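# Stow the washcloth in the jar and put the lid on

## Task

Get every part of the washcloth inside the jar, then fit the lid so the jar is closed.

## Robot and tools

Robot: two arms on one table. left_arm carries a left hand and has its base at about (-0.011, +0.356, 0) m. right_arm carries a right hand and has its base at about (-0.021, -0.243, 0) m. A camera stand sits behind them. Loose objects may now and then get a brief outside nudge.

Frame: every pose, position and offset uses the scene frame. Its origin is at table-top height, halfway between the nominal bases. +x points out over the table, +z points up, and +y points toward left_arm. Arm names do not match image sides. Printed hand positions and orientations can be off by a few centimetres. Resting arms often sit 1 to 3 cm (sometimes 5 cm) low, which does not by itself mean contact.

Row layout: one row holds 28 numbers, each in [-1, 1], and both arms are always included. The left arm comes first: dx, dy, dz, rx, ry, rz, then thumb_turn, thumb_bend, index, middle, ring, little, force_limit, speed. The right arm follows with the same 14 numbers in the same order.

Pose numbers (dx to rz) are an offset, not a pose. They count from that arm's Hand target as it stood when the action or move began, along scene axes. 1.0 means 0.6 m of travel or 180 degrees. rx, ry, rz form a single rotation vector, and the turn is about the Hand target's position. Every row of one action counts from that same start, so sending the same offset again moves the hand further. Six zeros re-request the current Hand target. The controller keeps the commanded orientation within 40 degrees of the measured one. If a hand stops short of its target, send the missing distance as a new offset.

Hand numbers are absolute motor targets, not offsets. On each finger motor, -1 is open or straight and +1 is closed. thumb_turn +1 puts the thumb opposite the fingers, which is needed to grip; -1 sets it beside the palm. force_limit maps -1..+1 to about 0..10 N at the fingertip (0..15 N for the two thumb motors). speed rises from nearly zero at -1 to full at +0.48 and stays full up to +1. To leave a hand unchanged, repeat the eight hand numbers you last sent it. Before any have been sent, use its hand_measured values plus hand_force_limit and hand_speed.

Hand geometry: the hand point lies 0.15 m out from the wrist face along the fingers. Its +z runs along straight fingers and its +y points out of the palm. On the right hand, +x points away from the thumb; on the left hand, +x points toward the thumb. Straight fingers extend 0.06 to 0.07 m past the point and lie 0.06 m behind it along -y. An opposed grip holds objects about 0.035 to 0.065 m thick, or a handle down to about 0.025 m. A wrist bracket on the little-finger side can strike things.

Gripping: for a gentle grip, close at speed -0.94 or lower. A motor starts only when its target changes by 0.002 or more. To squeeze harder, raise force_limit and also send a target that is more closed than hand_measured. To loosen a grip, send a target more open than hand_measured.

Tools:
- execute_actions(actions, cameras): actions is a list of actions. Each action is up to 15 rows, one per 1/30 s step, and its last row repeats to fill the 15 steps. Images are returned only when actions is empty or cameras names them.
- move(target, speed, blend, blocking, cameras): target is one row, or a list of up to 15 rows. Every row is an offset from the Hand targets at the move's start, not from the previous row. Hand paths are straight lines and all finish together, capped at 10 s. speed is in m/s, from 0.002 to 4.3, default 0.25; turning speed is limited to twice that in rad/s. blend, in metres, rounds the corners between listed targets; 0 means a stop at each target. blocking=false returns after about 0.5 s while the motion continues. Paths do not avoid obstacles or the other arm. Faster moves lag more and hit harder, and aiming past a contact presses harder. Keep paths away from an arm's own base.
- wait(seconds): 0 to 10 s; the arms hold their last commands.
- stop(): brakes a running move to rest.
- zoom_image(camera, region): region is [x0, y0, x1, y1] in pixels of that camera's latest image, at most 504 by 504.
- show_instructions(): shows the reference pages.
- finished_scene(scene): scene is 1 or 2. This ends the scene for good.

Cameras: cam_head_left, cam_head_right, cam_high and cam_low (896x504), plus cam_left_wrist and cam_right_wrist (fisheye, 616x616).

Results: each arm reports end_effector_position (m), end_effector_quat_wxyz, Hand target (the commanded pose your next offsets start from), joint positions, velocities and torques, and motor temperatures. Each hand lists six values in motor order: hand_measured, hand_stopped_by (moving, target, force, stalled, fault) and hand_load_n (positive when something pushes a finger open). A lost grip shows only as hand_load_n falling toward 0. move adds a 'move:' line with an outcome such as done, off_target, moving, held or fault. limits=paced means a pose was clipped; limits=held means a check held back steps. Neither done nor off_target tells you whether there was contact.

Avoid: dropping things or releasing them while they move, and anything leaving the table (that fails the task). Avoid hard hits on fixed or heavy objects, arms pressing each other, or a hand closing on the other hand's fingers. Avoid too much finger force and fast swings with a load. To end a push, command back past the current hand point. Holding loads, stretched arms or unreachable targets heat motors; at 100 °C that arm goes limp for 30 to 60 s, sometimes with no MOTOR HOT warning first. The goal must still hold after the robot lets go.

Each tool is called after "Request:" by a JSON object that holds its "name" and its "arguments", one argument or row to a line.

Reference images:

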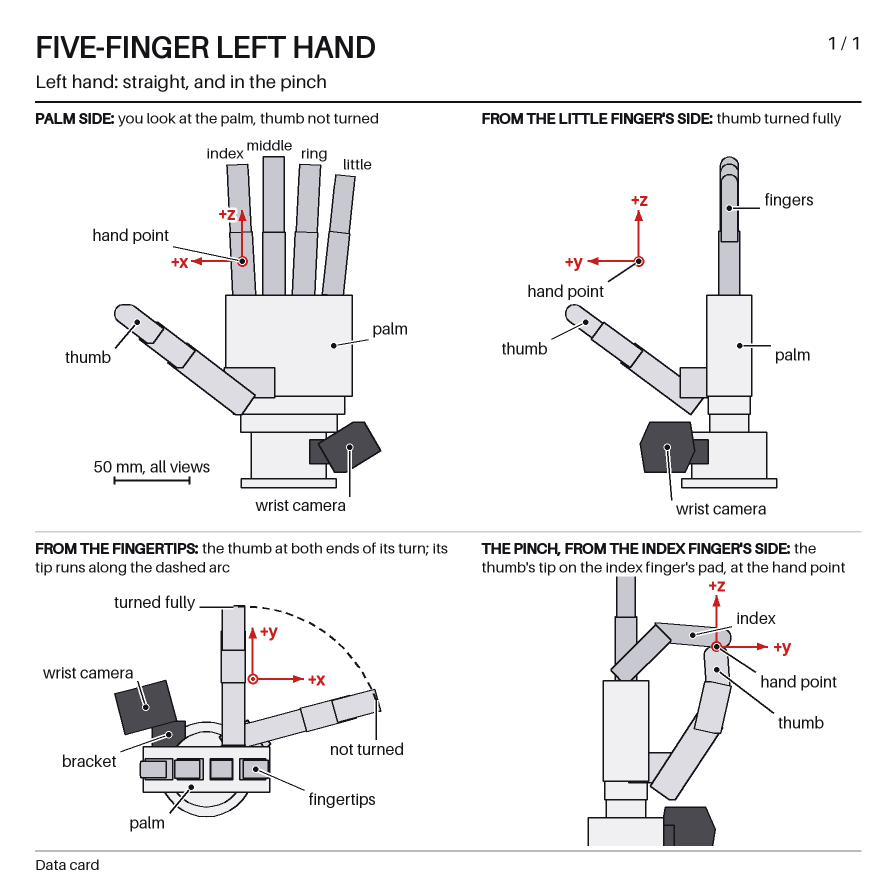

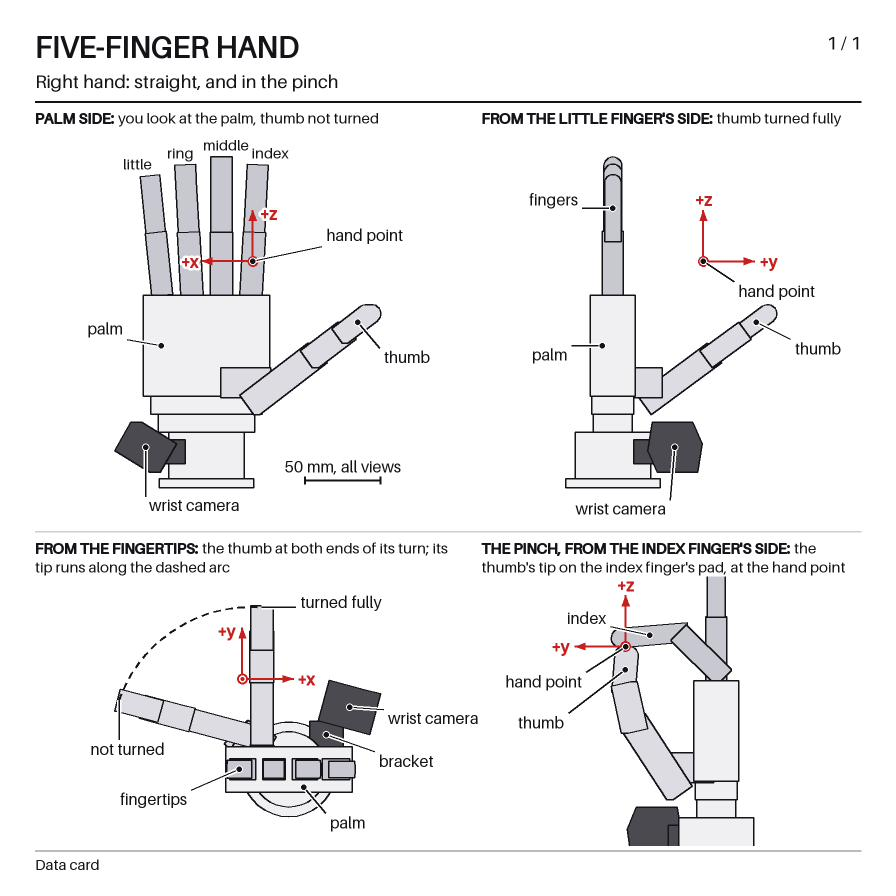

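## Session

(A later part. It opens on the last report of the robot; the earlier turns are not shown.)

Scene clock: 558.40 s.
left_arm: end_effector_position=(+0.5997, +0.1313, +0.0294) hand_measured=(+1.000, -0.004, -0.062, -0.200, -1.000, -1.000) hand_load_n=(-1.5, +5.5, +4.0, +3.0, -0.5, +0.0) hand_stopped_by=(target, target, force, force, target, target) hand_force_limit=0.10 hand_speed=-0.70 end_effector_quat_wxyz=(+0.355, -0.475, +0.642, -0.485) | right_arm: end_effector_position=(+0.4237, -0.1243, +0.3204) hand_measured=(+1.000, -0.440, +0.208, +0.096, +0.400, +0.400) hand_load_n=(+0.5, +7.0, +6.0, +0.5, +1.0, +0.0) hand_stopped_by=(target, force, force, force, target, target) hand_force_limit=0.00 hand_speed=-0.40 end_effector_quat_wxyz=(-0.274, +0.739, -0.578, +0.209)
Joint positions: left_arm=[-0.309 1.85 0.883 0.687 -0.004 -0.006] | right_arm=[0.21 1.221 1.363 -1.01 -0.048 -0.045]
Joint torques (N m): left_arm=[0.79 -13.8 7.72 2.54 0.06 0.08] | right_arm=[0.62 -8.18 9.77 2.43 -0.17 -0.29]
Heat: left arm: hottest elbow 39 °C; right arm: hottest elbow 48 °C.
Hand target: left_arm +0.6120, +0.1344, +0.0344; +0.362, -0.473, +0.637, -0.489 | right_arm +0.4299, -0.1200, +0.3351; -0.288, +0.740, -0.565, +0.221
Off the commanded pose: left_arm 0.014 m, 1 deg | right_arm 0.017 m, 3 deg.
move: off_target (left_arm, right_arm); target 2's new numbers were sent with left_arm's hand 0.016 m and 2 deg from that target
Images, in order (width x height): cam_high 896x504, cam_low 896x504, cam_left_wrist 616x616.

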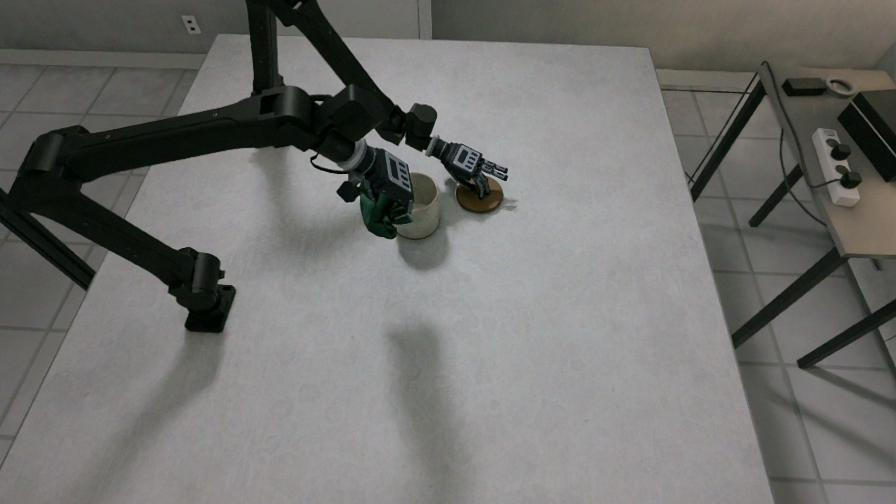

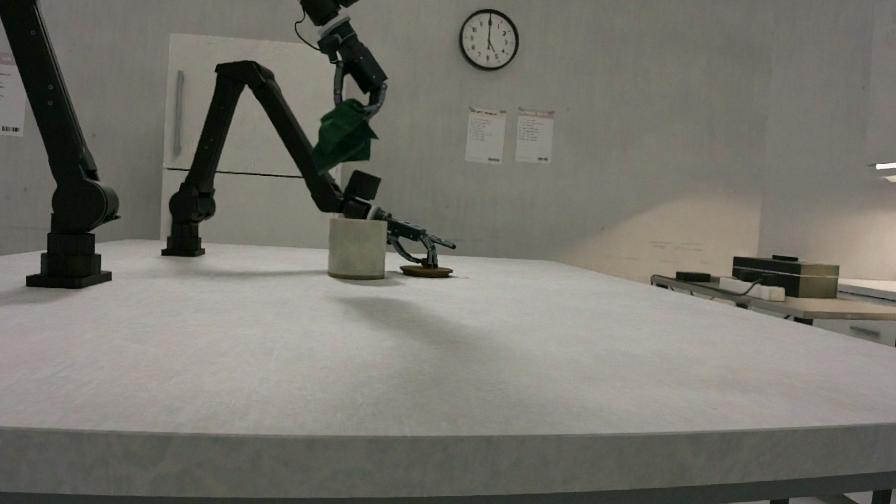

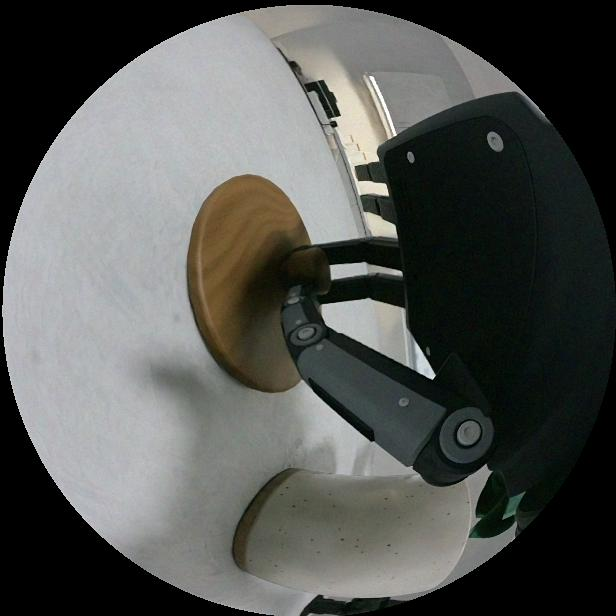

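Request:
{"name": "move", "arguments": {
  "target": [
    [0,0,0.005,0,0,0, 1,0.0,0.2,0.2,-1,-1,0.4,-0.9, 0,0,0,0,0,0, 1,0.2,0.4,0.4,0.4,0.4,0,-0.4],
    [0,0.0,0.12,0,0,0, 1,0.0,0.2,0.2,-1,-1,0.4,-0.9, 0,0,0,0,0,0, 1,0.2,0.4,0.4,0.4,0.4,0,-0.4]
  ],
  "speed": 0.1,
  "cameras": ["cam_left_wrist", "cam_high", "cam_low"]
}}

Request:
{"name": "zoom_image", "arguments": {
  "camera": "cam_low",
  "region": [360, 200, 480, 300]
}}

Scene clock: 570.77 s.
left_arm: end_effector_position=(+0.5855, +0.1358, +0.0671) hand_measured=(+1.000, -0.006, -0.036, -0.184, -1.000, -1.000) hand_load_n=(-2.0, +8.5, +7.0, +4.5, +0.0, +0.0) hand_stopped_by=(target, target, force, force, target, target) hand_force_limit=0.40 hand_speed=-0.90 end_effector_quat_wxyz=(+0.342, -0.485, +0.655, -0.467) | right_arm: end_effector_position=(+0.4237, -0.1243, +0.3204) hand_measured=(+1.000, -0.440, +0.208, +0.096, +0.400, +0.400) hand_load_n=(+1.0, +7.0, +6.0, +0.0, +1.0, +0.0) hand_stopped_by=(target, force, force, force, target, target) hand_force_limit=0.00 hand_speed=-0.40 end_effector_quat_wxyz=(-0.274, +0.739, -0.578, +0.209)
Joint positions: left_arm=[-0.309 1.718 0.883 0.5 -0.004 -0.006] | right_arm=[0.21 1.221 1.363 -1.01 -0.048 -0.045]
Joint torques (N m): left_arm=[0.73 -15.09 11.02 1.98 0.07 0.05] | right_arm=[0.62 -8.18 9.78 2.44 -0.17 -0.3]
Heat: left arm: hottest elbow 38 °C; right arm: hottest elbow 48 °C.
Hand target: left_arm +0.6120, +0.1344, +0.1063; +0.362, -0.473, +0.637, -0.489 | right_arm +0.4299, -0.1200, +0.3351; -0.288, +0.740, -0.565, +0.221
Off the commanded pose: left_arm 0.047 m, 4 deg | right_arm 0.017 m, 3 deg.
move: off_target (left_arm, right_arm)
Images, in order (width x height): cam_high 896x504, cam_low 896x504, cam_left_wrist 616x616.

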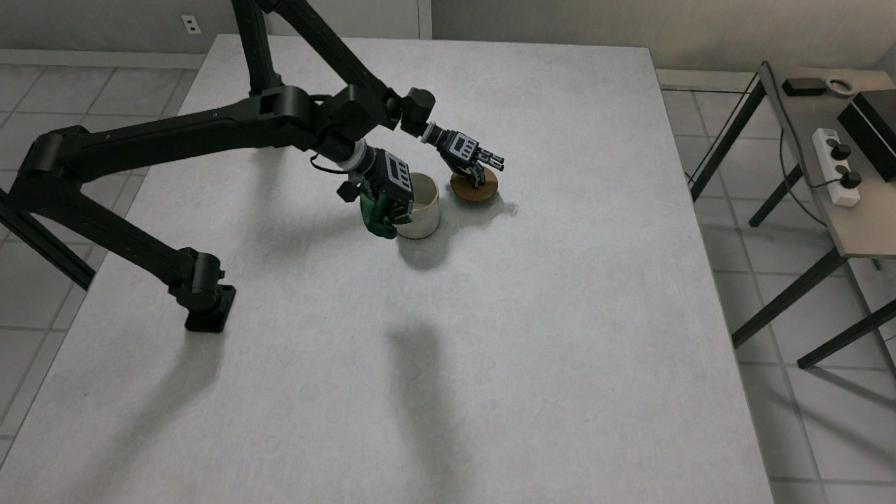

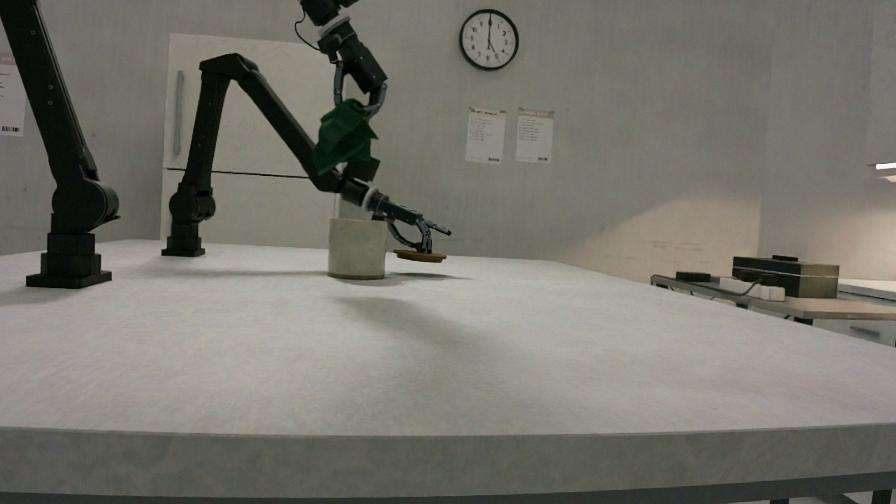

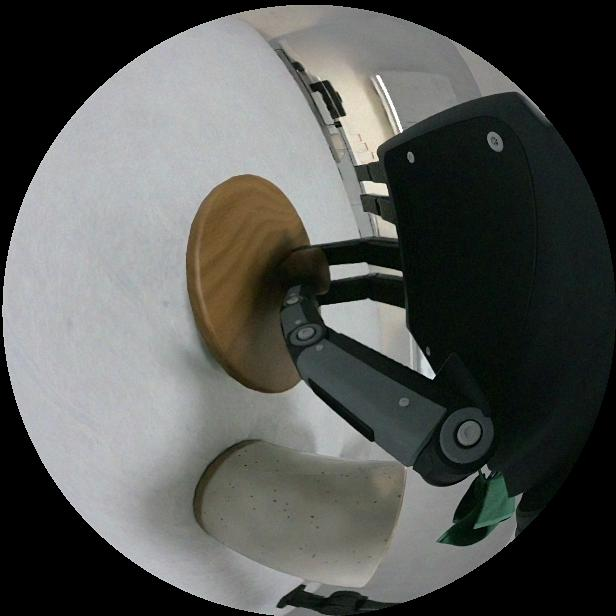

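Scaled by 4.200 from the camera's 896x504 image, which has a finer 1280x720 frame.

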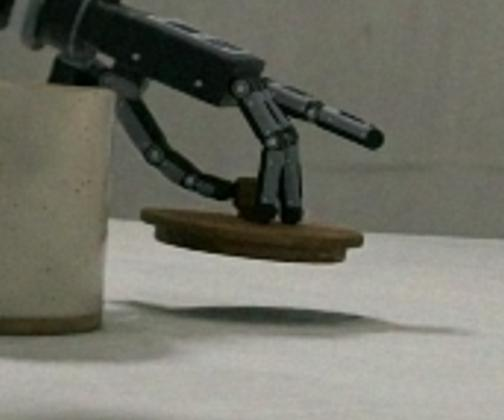

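Request:
{"name": "move", "arguments": {
  "target": [
    [-0.02,0.343,0.073,0,0,0, 1,0.0,0.2,0.2,-1,-1,0.4,-0.9, 0,0,0,0,0,0, 1,0.2,0.4,0.4,0.4,0.4,0,-0.4],
    [-0.02,0.343,0.073,0,0,0, 1,0.0,0.2,0.2,-1,-1,0.4,-0.9, 0,0.283,0,0,0,0, 1,0.2,0.4,0.4,0.4,0.4,0,-0.4]
  ],
  "speed": 0.15,
  "cameras": ["all"]
}}

Scene clock: 587.20 s.
left_arm: end_effector_position=(+0.5922, +0.3371, +0.1246) hand_measured=(+1.000, -0.006, -0.036, -0.184, -1.000, -1.000) hand_load_n=(-2.5, +8.0, +7.0, +4.5, +0.0, +0.0) hand_stopped_by=(target, target, force, force, target, target) hand_force_limit=0.40 hand_speed=-0.90 end_effector_quat_wxyz=(+0.346, -0.487, +0.642, -0.481) | right_arm: end_effector_position=(+0.4163, +0.0381, +0.3074) hand_measured=(+1.000, -0.440, +0.208, +0.096, +0.400, +0.400) hand_load_n=(+1.0, +6.5, +5.5, +0.0, +1.0, +0.0) hand_stopped_by=(target, force, force, force, target, target) hand_force_limit=0.00 hand_speed=-0.40 end_effector_quat_wxyz=(-0.264, +0.753, -0.564, +0.214)
Joint positions: left_arm=[0.132 1.58 0.883 0.364 0.413 0.113] | right_arm=[0.596 1.37 1.472 -1.006 0.204 0.212]
Joint torques (N m): left_arm=[0.62 -13.8 9.18 1.85 0.23 0.09] | right_arm=[0.32 -8.94 12.85 1.85 0.17 -0.03]
Heat: left arm: hottest elbow 39 °C; right arm: hottest elbow 48 °C.
Hand target: left_arm +0.6000, +0.3402, +0.1501; +0.362, -0.473, +0.637, -0.488 | right_arm +0.4299, +0.0498, +0.3351; -0.288, +0.740, -0.566, +0.221
Off the commanded pose: left_arm 0.027 m, 3 deg | right_arm 0.033 m, 3 deg.
move: off_target (left_arm, right_arm)

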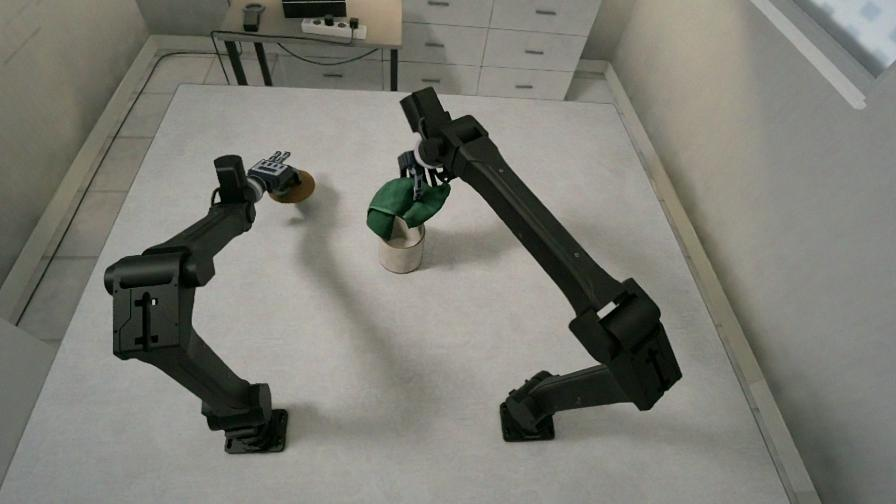

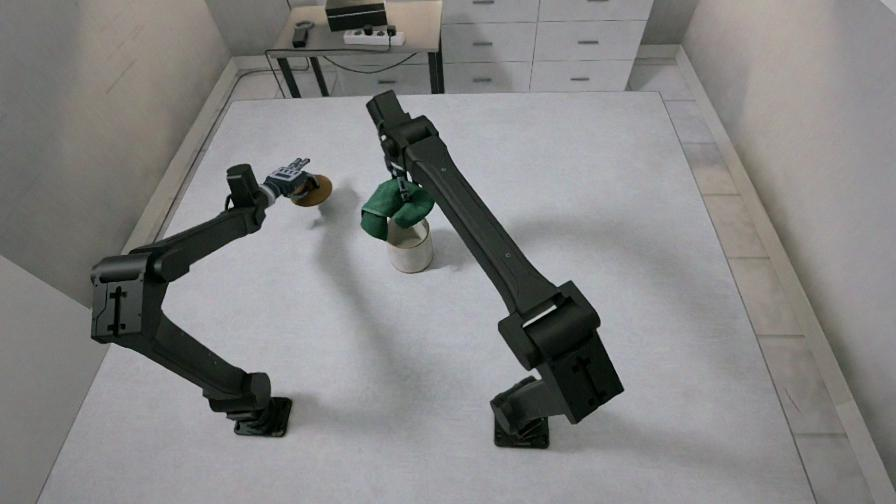

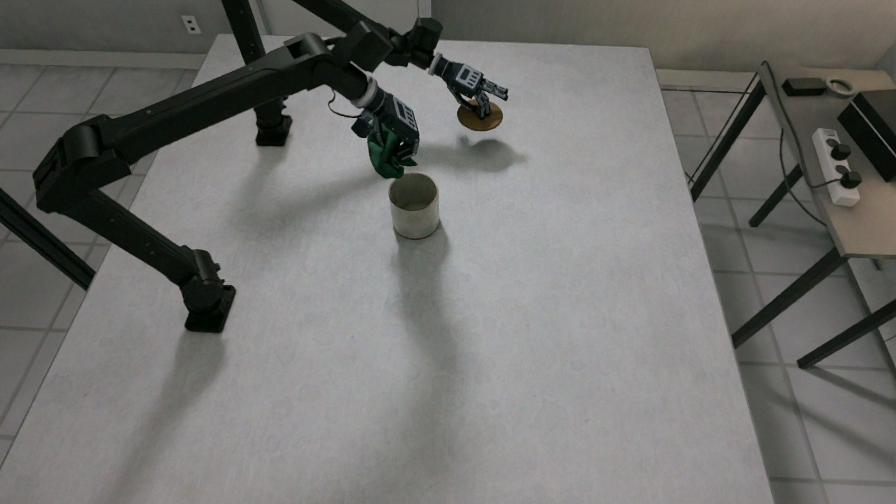

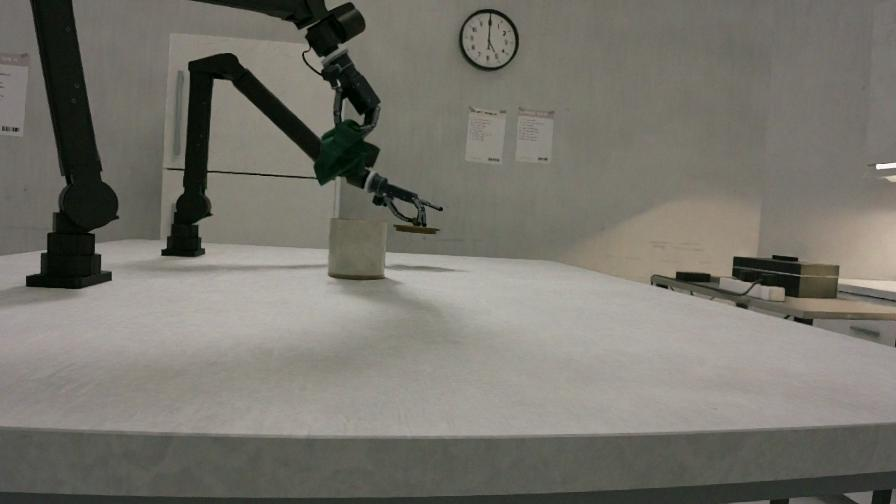

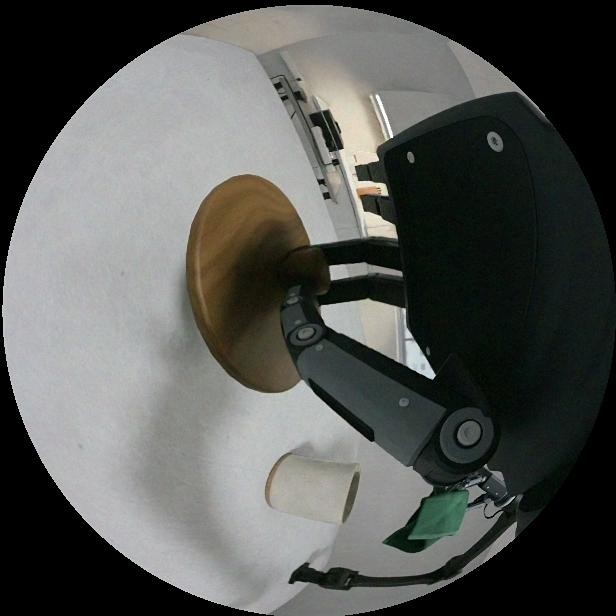

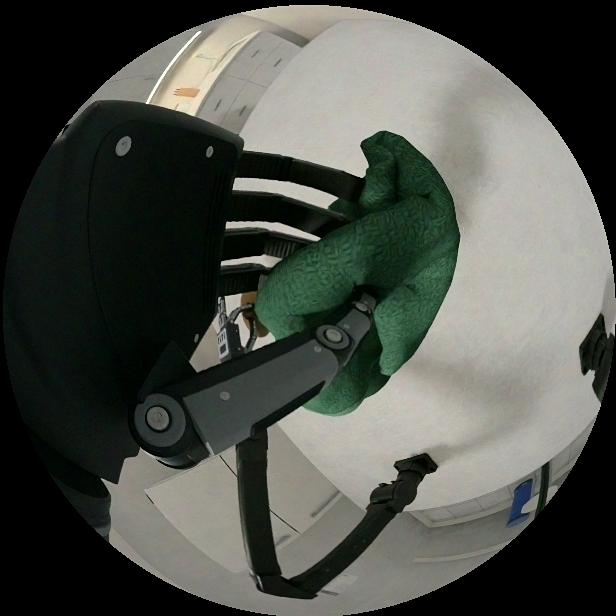

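Request:
{"name": "zoom_image", "arguments": {
  "camera": "cam_high",
  "region": [340, 80, 480, 250]
}}

Request:
{"name": "zoom_image", "arguments": {
  "camera": "cam_low",
  "region": [280, 60, 420, 290]
}}

Request:
{"name": "zoom_image", "arguments": {
  "camera": "cam_head_left",
  "region": [330, 120, 480, 290]
}}

Scaled by 2.965 from the camera's 896x504 image, which has a finer 1280x720 frame.

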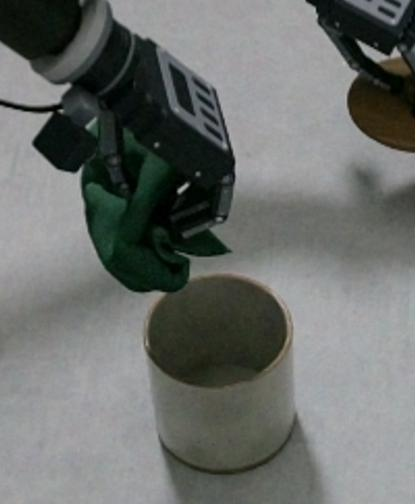

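Scaled by 2.191 from the camera's 896x504 image, which has a finer 1280x720 frame.

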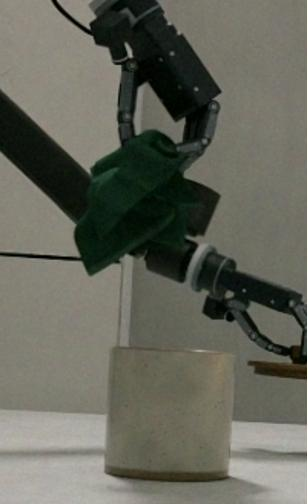

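Scaled by 2.965 from the camera's 896x504 image, which has a finer 1280x720 frame.

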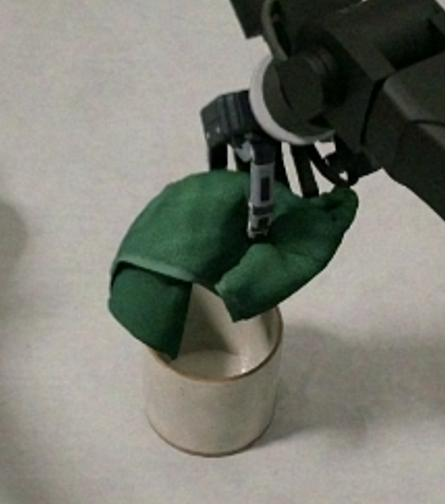

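Request:
{"name": "move", "arguments": {
  "target": [0,0,0,0,0,0, 1,0.0,0.2,0.2,-1,-1,0.4,-0.9, 0.05,0,-0.17,0,0,0, 1,0.2,0.4,0.4,0.4,0.4,0,-0.4],
  "speed": 0.12,
  "cameras": ["cam_head_left", "cam_head_right", "cam_high", "cam_low", "cam_right_wrist"]
}}

Request:
{"name": "zoom_image", "arguments": {
  "camera": "cam_high",
  "region": [340, 80, 480, 250]
}}

Request:
{"name": "zoom_image", "arguments": {
  "camera": "cam_low",
  "region": [280, 60, 420, 290]
}}

Request:
{"name": "zoom_image", "arguments": {
  "camera": "cam_head_left",
  "region": [330, 120, 480, 290]
}}

Scene clock: 649.87 s.
left_arm: end_effector_position=(+0.5922, +0.3371, +0.1246) hand_measured=(+1.000, -0.006, -0.036, -0.184, -1.000, -1.000) hand_load_n=(-2.5, +8.0, +7.0, +4.5, +0.0, +0.0) hand_stopped_by=(target, target, force, force, target, target) hand_force_limit=0.40 hand_speed=-0.90 end_effector_quat_wxyz=(+0.346, -0.487, +0.642, -0.481) | right_arm: end_effector_position=(+0.4537, +0.0519, +0.2384) hand_measured=(+1.000, -0.440, +0.208, +0.096, +0.400, +0.400) hand_load_n=(+0.5, +7.0, +6.0, +0.0, +1.0, +0.0) hand_stopped_by=(target, force, force, force, target, target) hand_force_limit=0.00 hand_speed=-0.40 end_effector_quat_wxyz=(-0.288, +0.740, -0.567, +0.218)
Joint positions: left_arm=[0.132 1.58 0.883 0.364 0.413 0.113] | right_arm=[0.574 1.437 1.341 -0.755 0.186 0.212]
Joint torques (N m): left_arm=[-0.73 -14.15 8.76 1.81 0.19 0.06] | right_arm=[-0.79 -10.4 7.66 2.7 -0.01 -0.27]
Heat: left arm: hottest elbow 41 °C; right arm: hottest elbow 48 °C.
Hand target: left_arm +0.6000, +0.3402, +0.1501; +0.362, -0.473, +0.637, -0.488 | right_arm +0.4599, +0.0498, +0.2330; -0.288, +0.740, -0.566, +0.221
Off the commanded pose: left_arm 0.027 m, 3 deg | right_arm 0.008 m, 0 deg.
move: off_target (left_arm)
Images, in order (width x height): cam_head_left 896x504, cam_head_right 896x504, cam_high 896x504, cam_low 896x504, cam_right_wrist 616x616.

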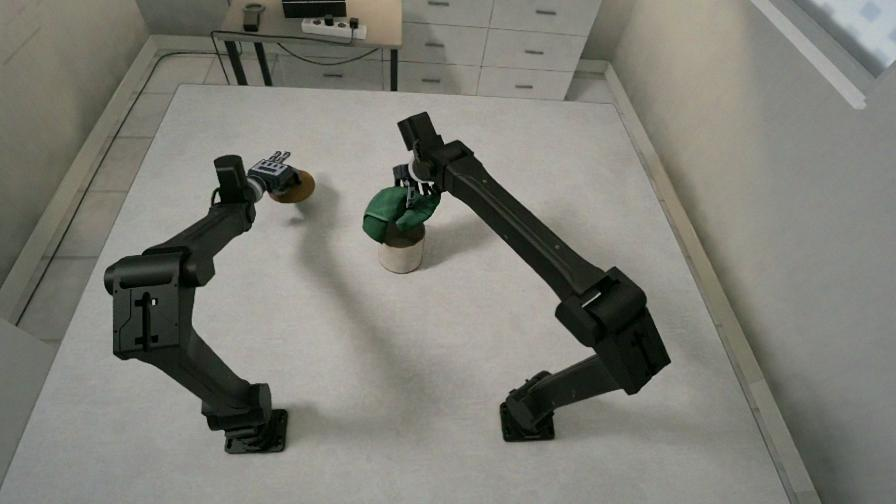

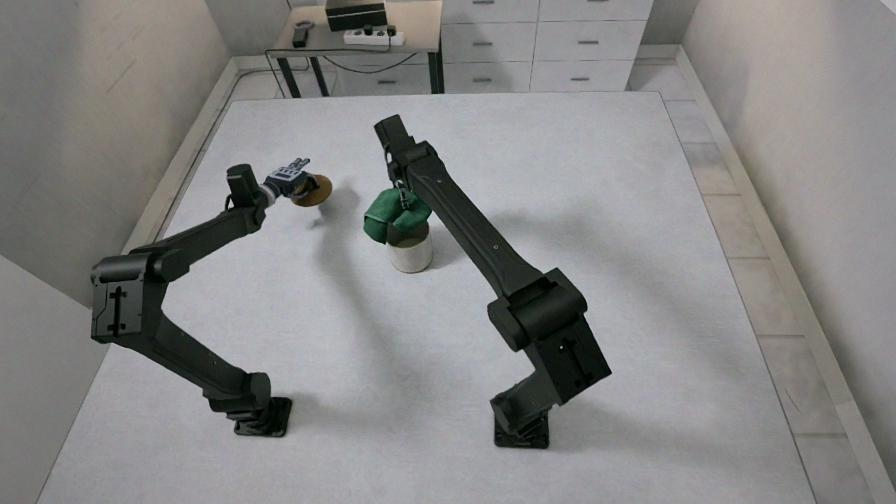

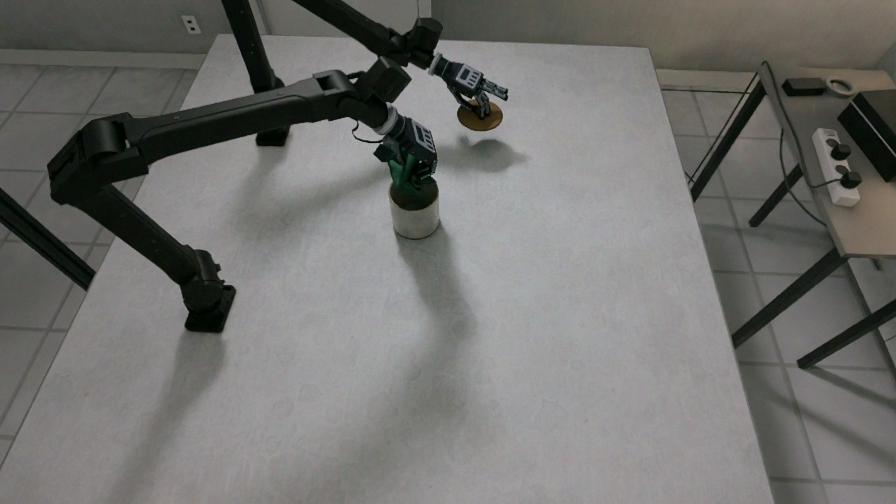

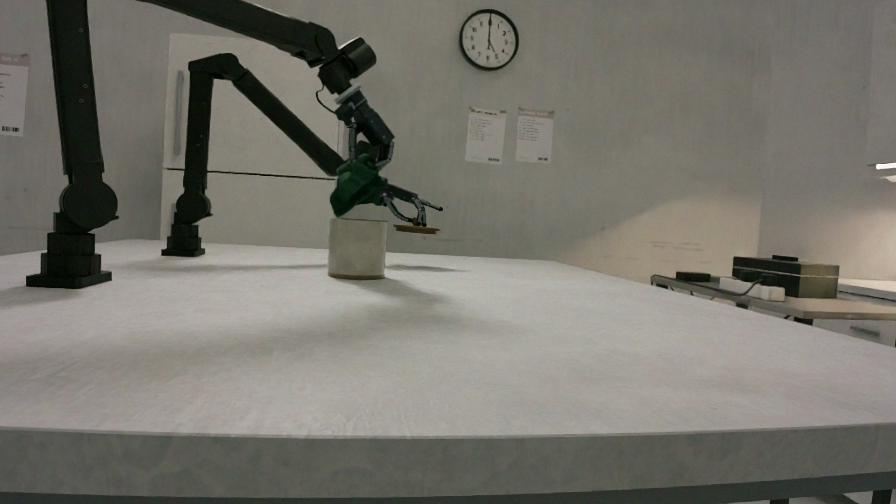

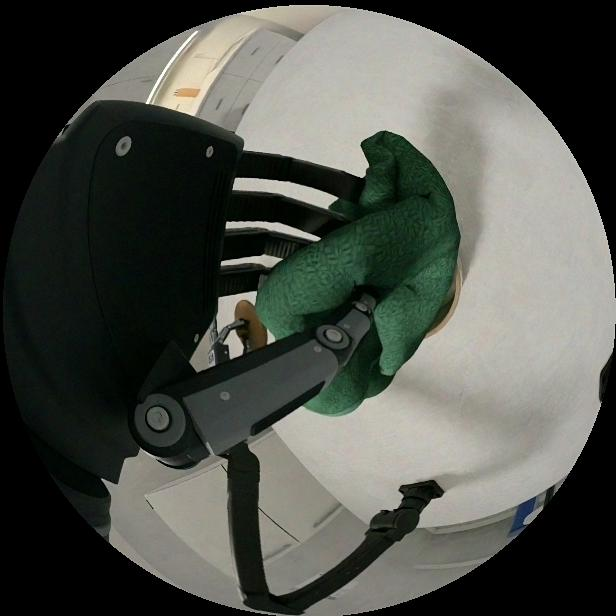

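Scaled by 2.965 from the camera's 896x504 image, which has a finer 1280x720 frame.

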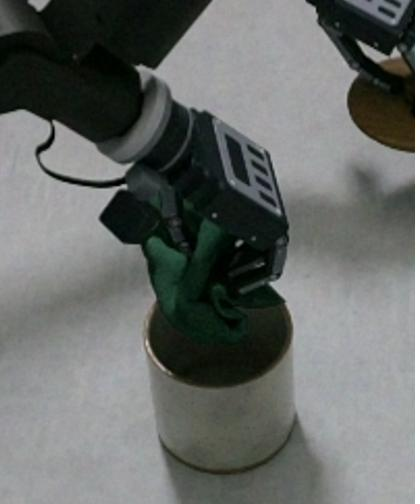

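Scaled by 2.191 from the camera's 896x504 image, which has a finer 1280x720 frame.

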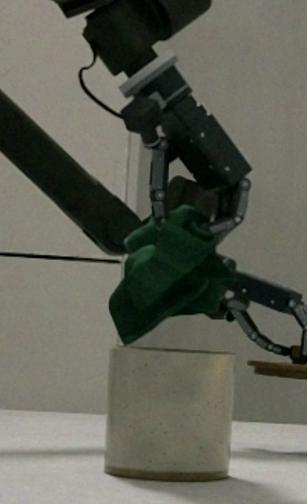

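Scaled by 2.965 from the camera's 896x504 image, which has a finer 1280x720 frame.

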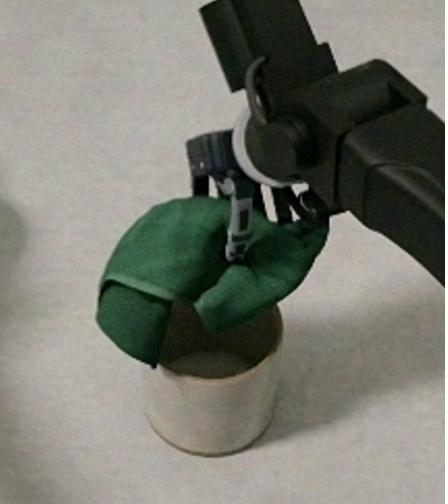

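Request:
{"name": "move", "arguments": {
  "target": [
    [0,0,0,0,0,0, 1,0.0,0.2,0.2,-1,-1,0.4,-0.9, 0.01,-0.08,0,0,0,0, 1,0.2,0.4,0.4,0.4,0.4,0,-0.4],
    [0,0,0,0,0,0, 1,0.0,0.2,0.2,-1,-1,0.4,-0.9, 0.01,-0.08,-0.1,0,0,0, 1,0.2,0.4,0.4,0.4,0.4,0,-0.4]
  ],
  "speed": 0.12,
  "cameras": ["cam_head_left", "cam_head_right", "cam_high", "cam_low", "cam_right_wrist"]
}}

Request:
{"name": "zoom_image", "arguments": {
  "camera": "cam_high",
  "region": [340, 80, 480, 250]
}}

Request:
{"name": "zoom_image", "arguments": {
  "camera": "cam_low",
  "region": [280, 60, 420, 290]
}}

Request:
{"name": "zoom_image", "arguments": {
  "camera": "cam_head_left",
  "region": [330, 120, 480, 290]
}}

Scene clock: 673.03 s.
left_arm: end_effector_position=(+0.5922, +0.3371, +0.1246) hand_measured=(+1.000, -0.006, -0.036, -0.184, -1.000, -1.000) hand_load_n=(-2.5, +8.0, +7.5, +4.5, +0.0, +0.0) hand_stopped_by=(target, target, force, force, target, target) hand_force_limit=0.40 hand_speed=-0.90 end_effector_quat_wxyz=(+0.346, -0.487, +0.642, -0.481) | right_arm: end_effector_position=(+0.4627, +0.0032, +0.1783) hand_measured=(+1.000, -0.440, +0.208, +0.096, +0.400, +0.400) hand_load_n=(+1.0, +7.0, +6.0, +0.5, +1.0, +0.0) hand_stopped_by=(target, force, force, force, target, target) hand_force_limit=0.00 hand_speed=-0.40 end_effector_quat_wxyz=(-0.288, +0.738, -0.569, +0.219)
Joint positions: left_arm=[0.132 1.58 0.883 0.364 0.413 0.113] | right_arm=[0.472 1.424 1.166 -0.581 0.121 0.141]
Joint torques (N m): left_arm=[-0.21 -15.09 9.02 2.19 0.23 0.03] | right_arm=[-0.44 -10.11 7.31 2.66 -0.06 -0.29]
Heat: left arm: hottest elbow 41 °C; right arm: hottest elbow 47 °C.
Hand target: left_arm +0.6000, +0.3402, +0.1501; +0.362, -0.473, +0.637, -0.488 | right_arm +0.4659, +0.0017, +0.1730; -0.288, +0.740, -0.566, +0.221
Off the commanded pose: left_arm 0.027 m, 3 deg | right_arm 0.006 m, 1 deg.
move: off_target (left_arm)
Images, in order (width x height): cam_head_left 896x504, cam_head_right 896x504, cam_high 896x504, cam_low 896x504, cam_right_wrist 616x616.

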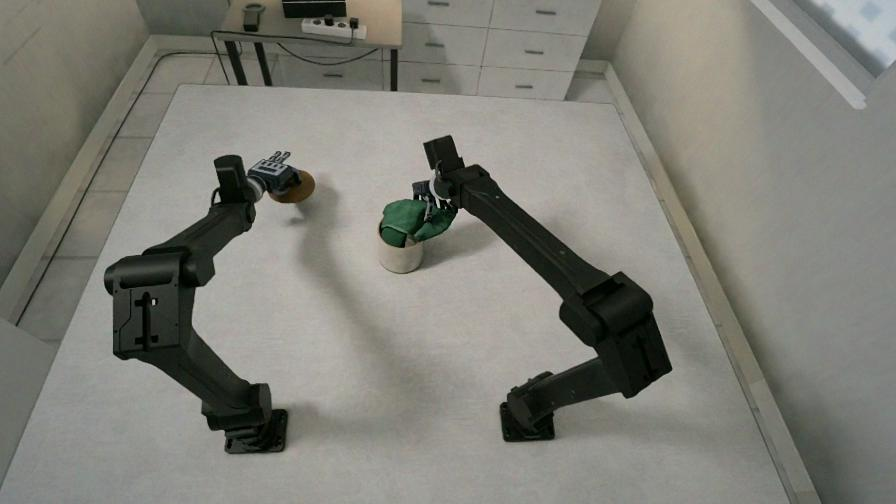

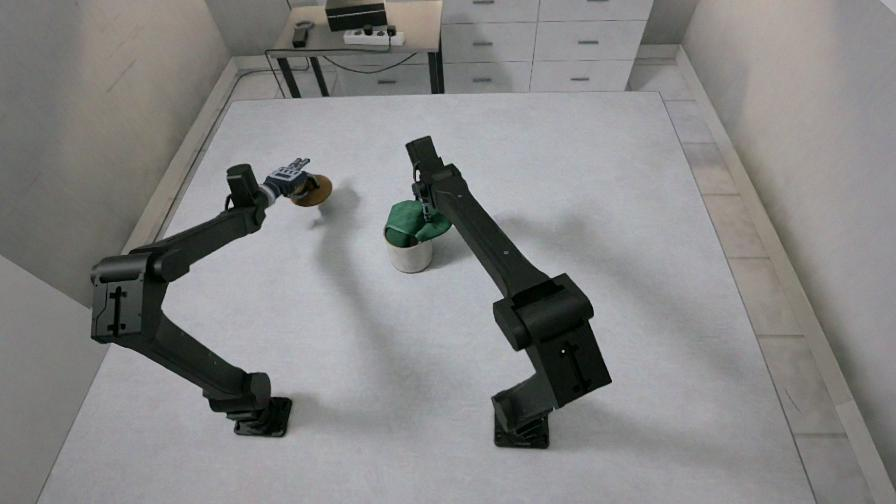

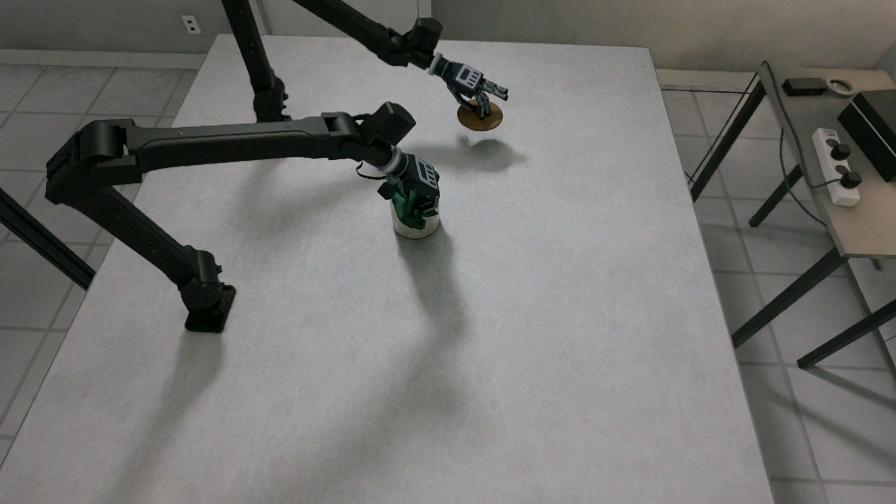

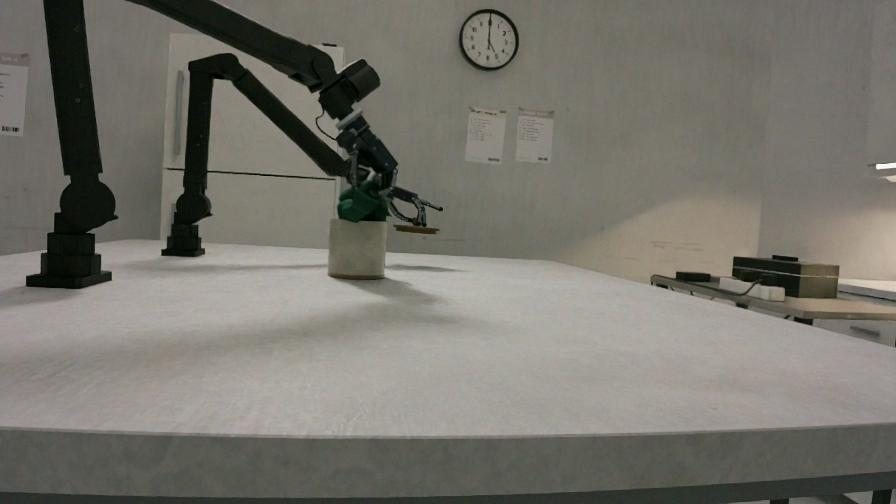

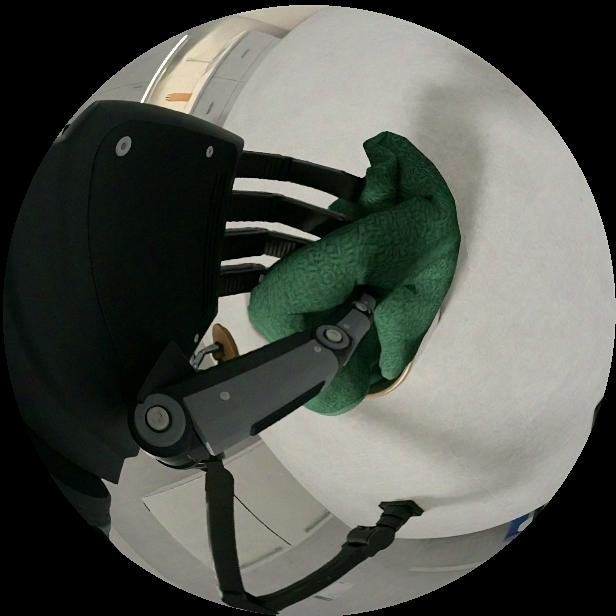

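Scaled by 2.965 from the camera's 896x504 image, which has a finer 1280x720 frame.

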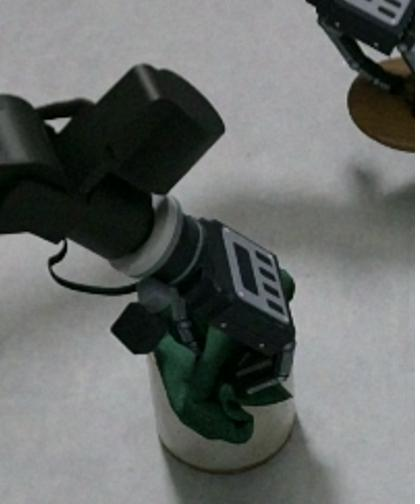

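Scaled by 2.191 from the camera's 896x504 image, which has a finer 1280x720 frame.

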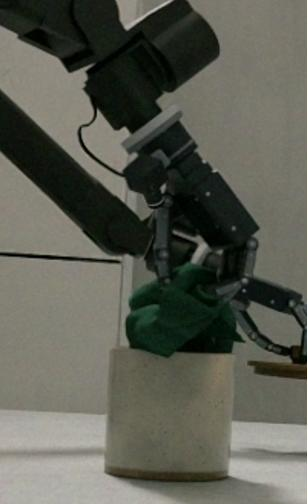

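Scaled by 2.965 from the camera's 896x504 image, which has a finer 1280x720 frame.

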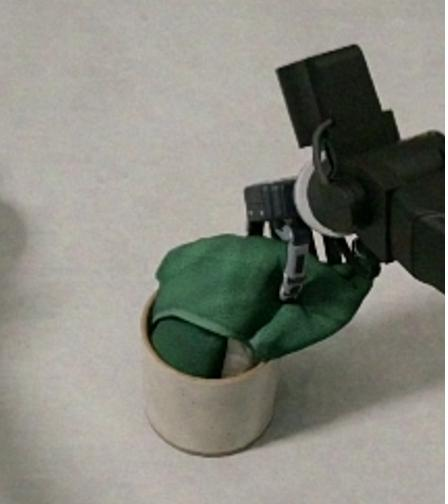

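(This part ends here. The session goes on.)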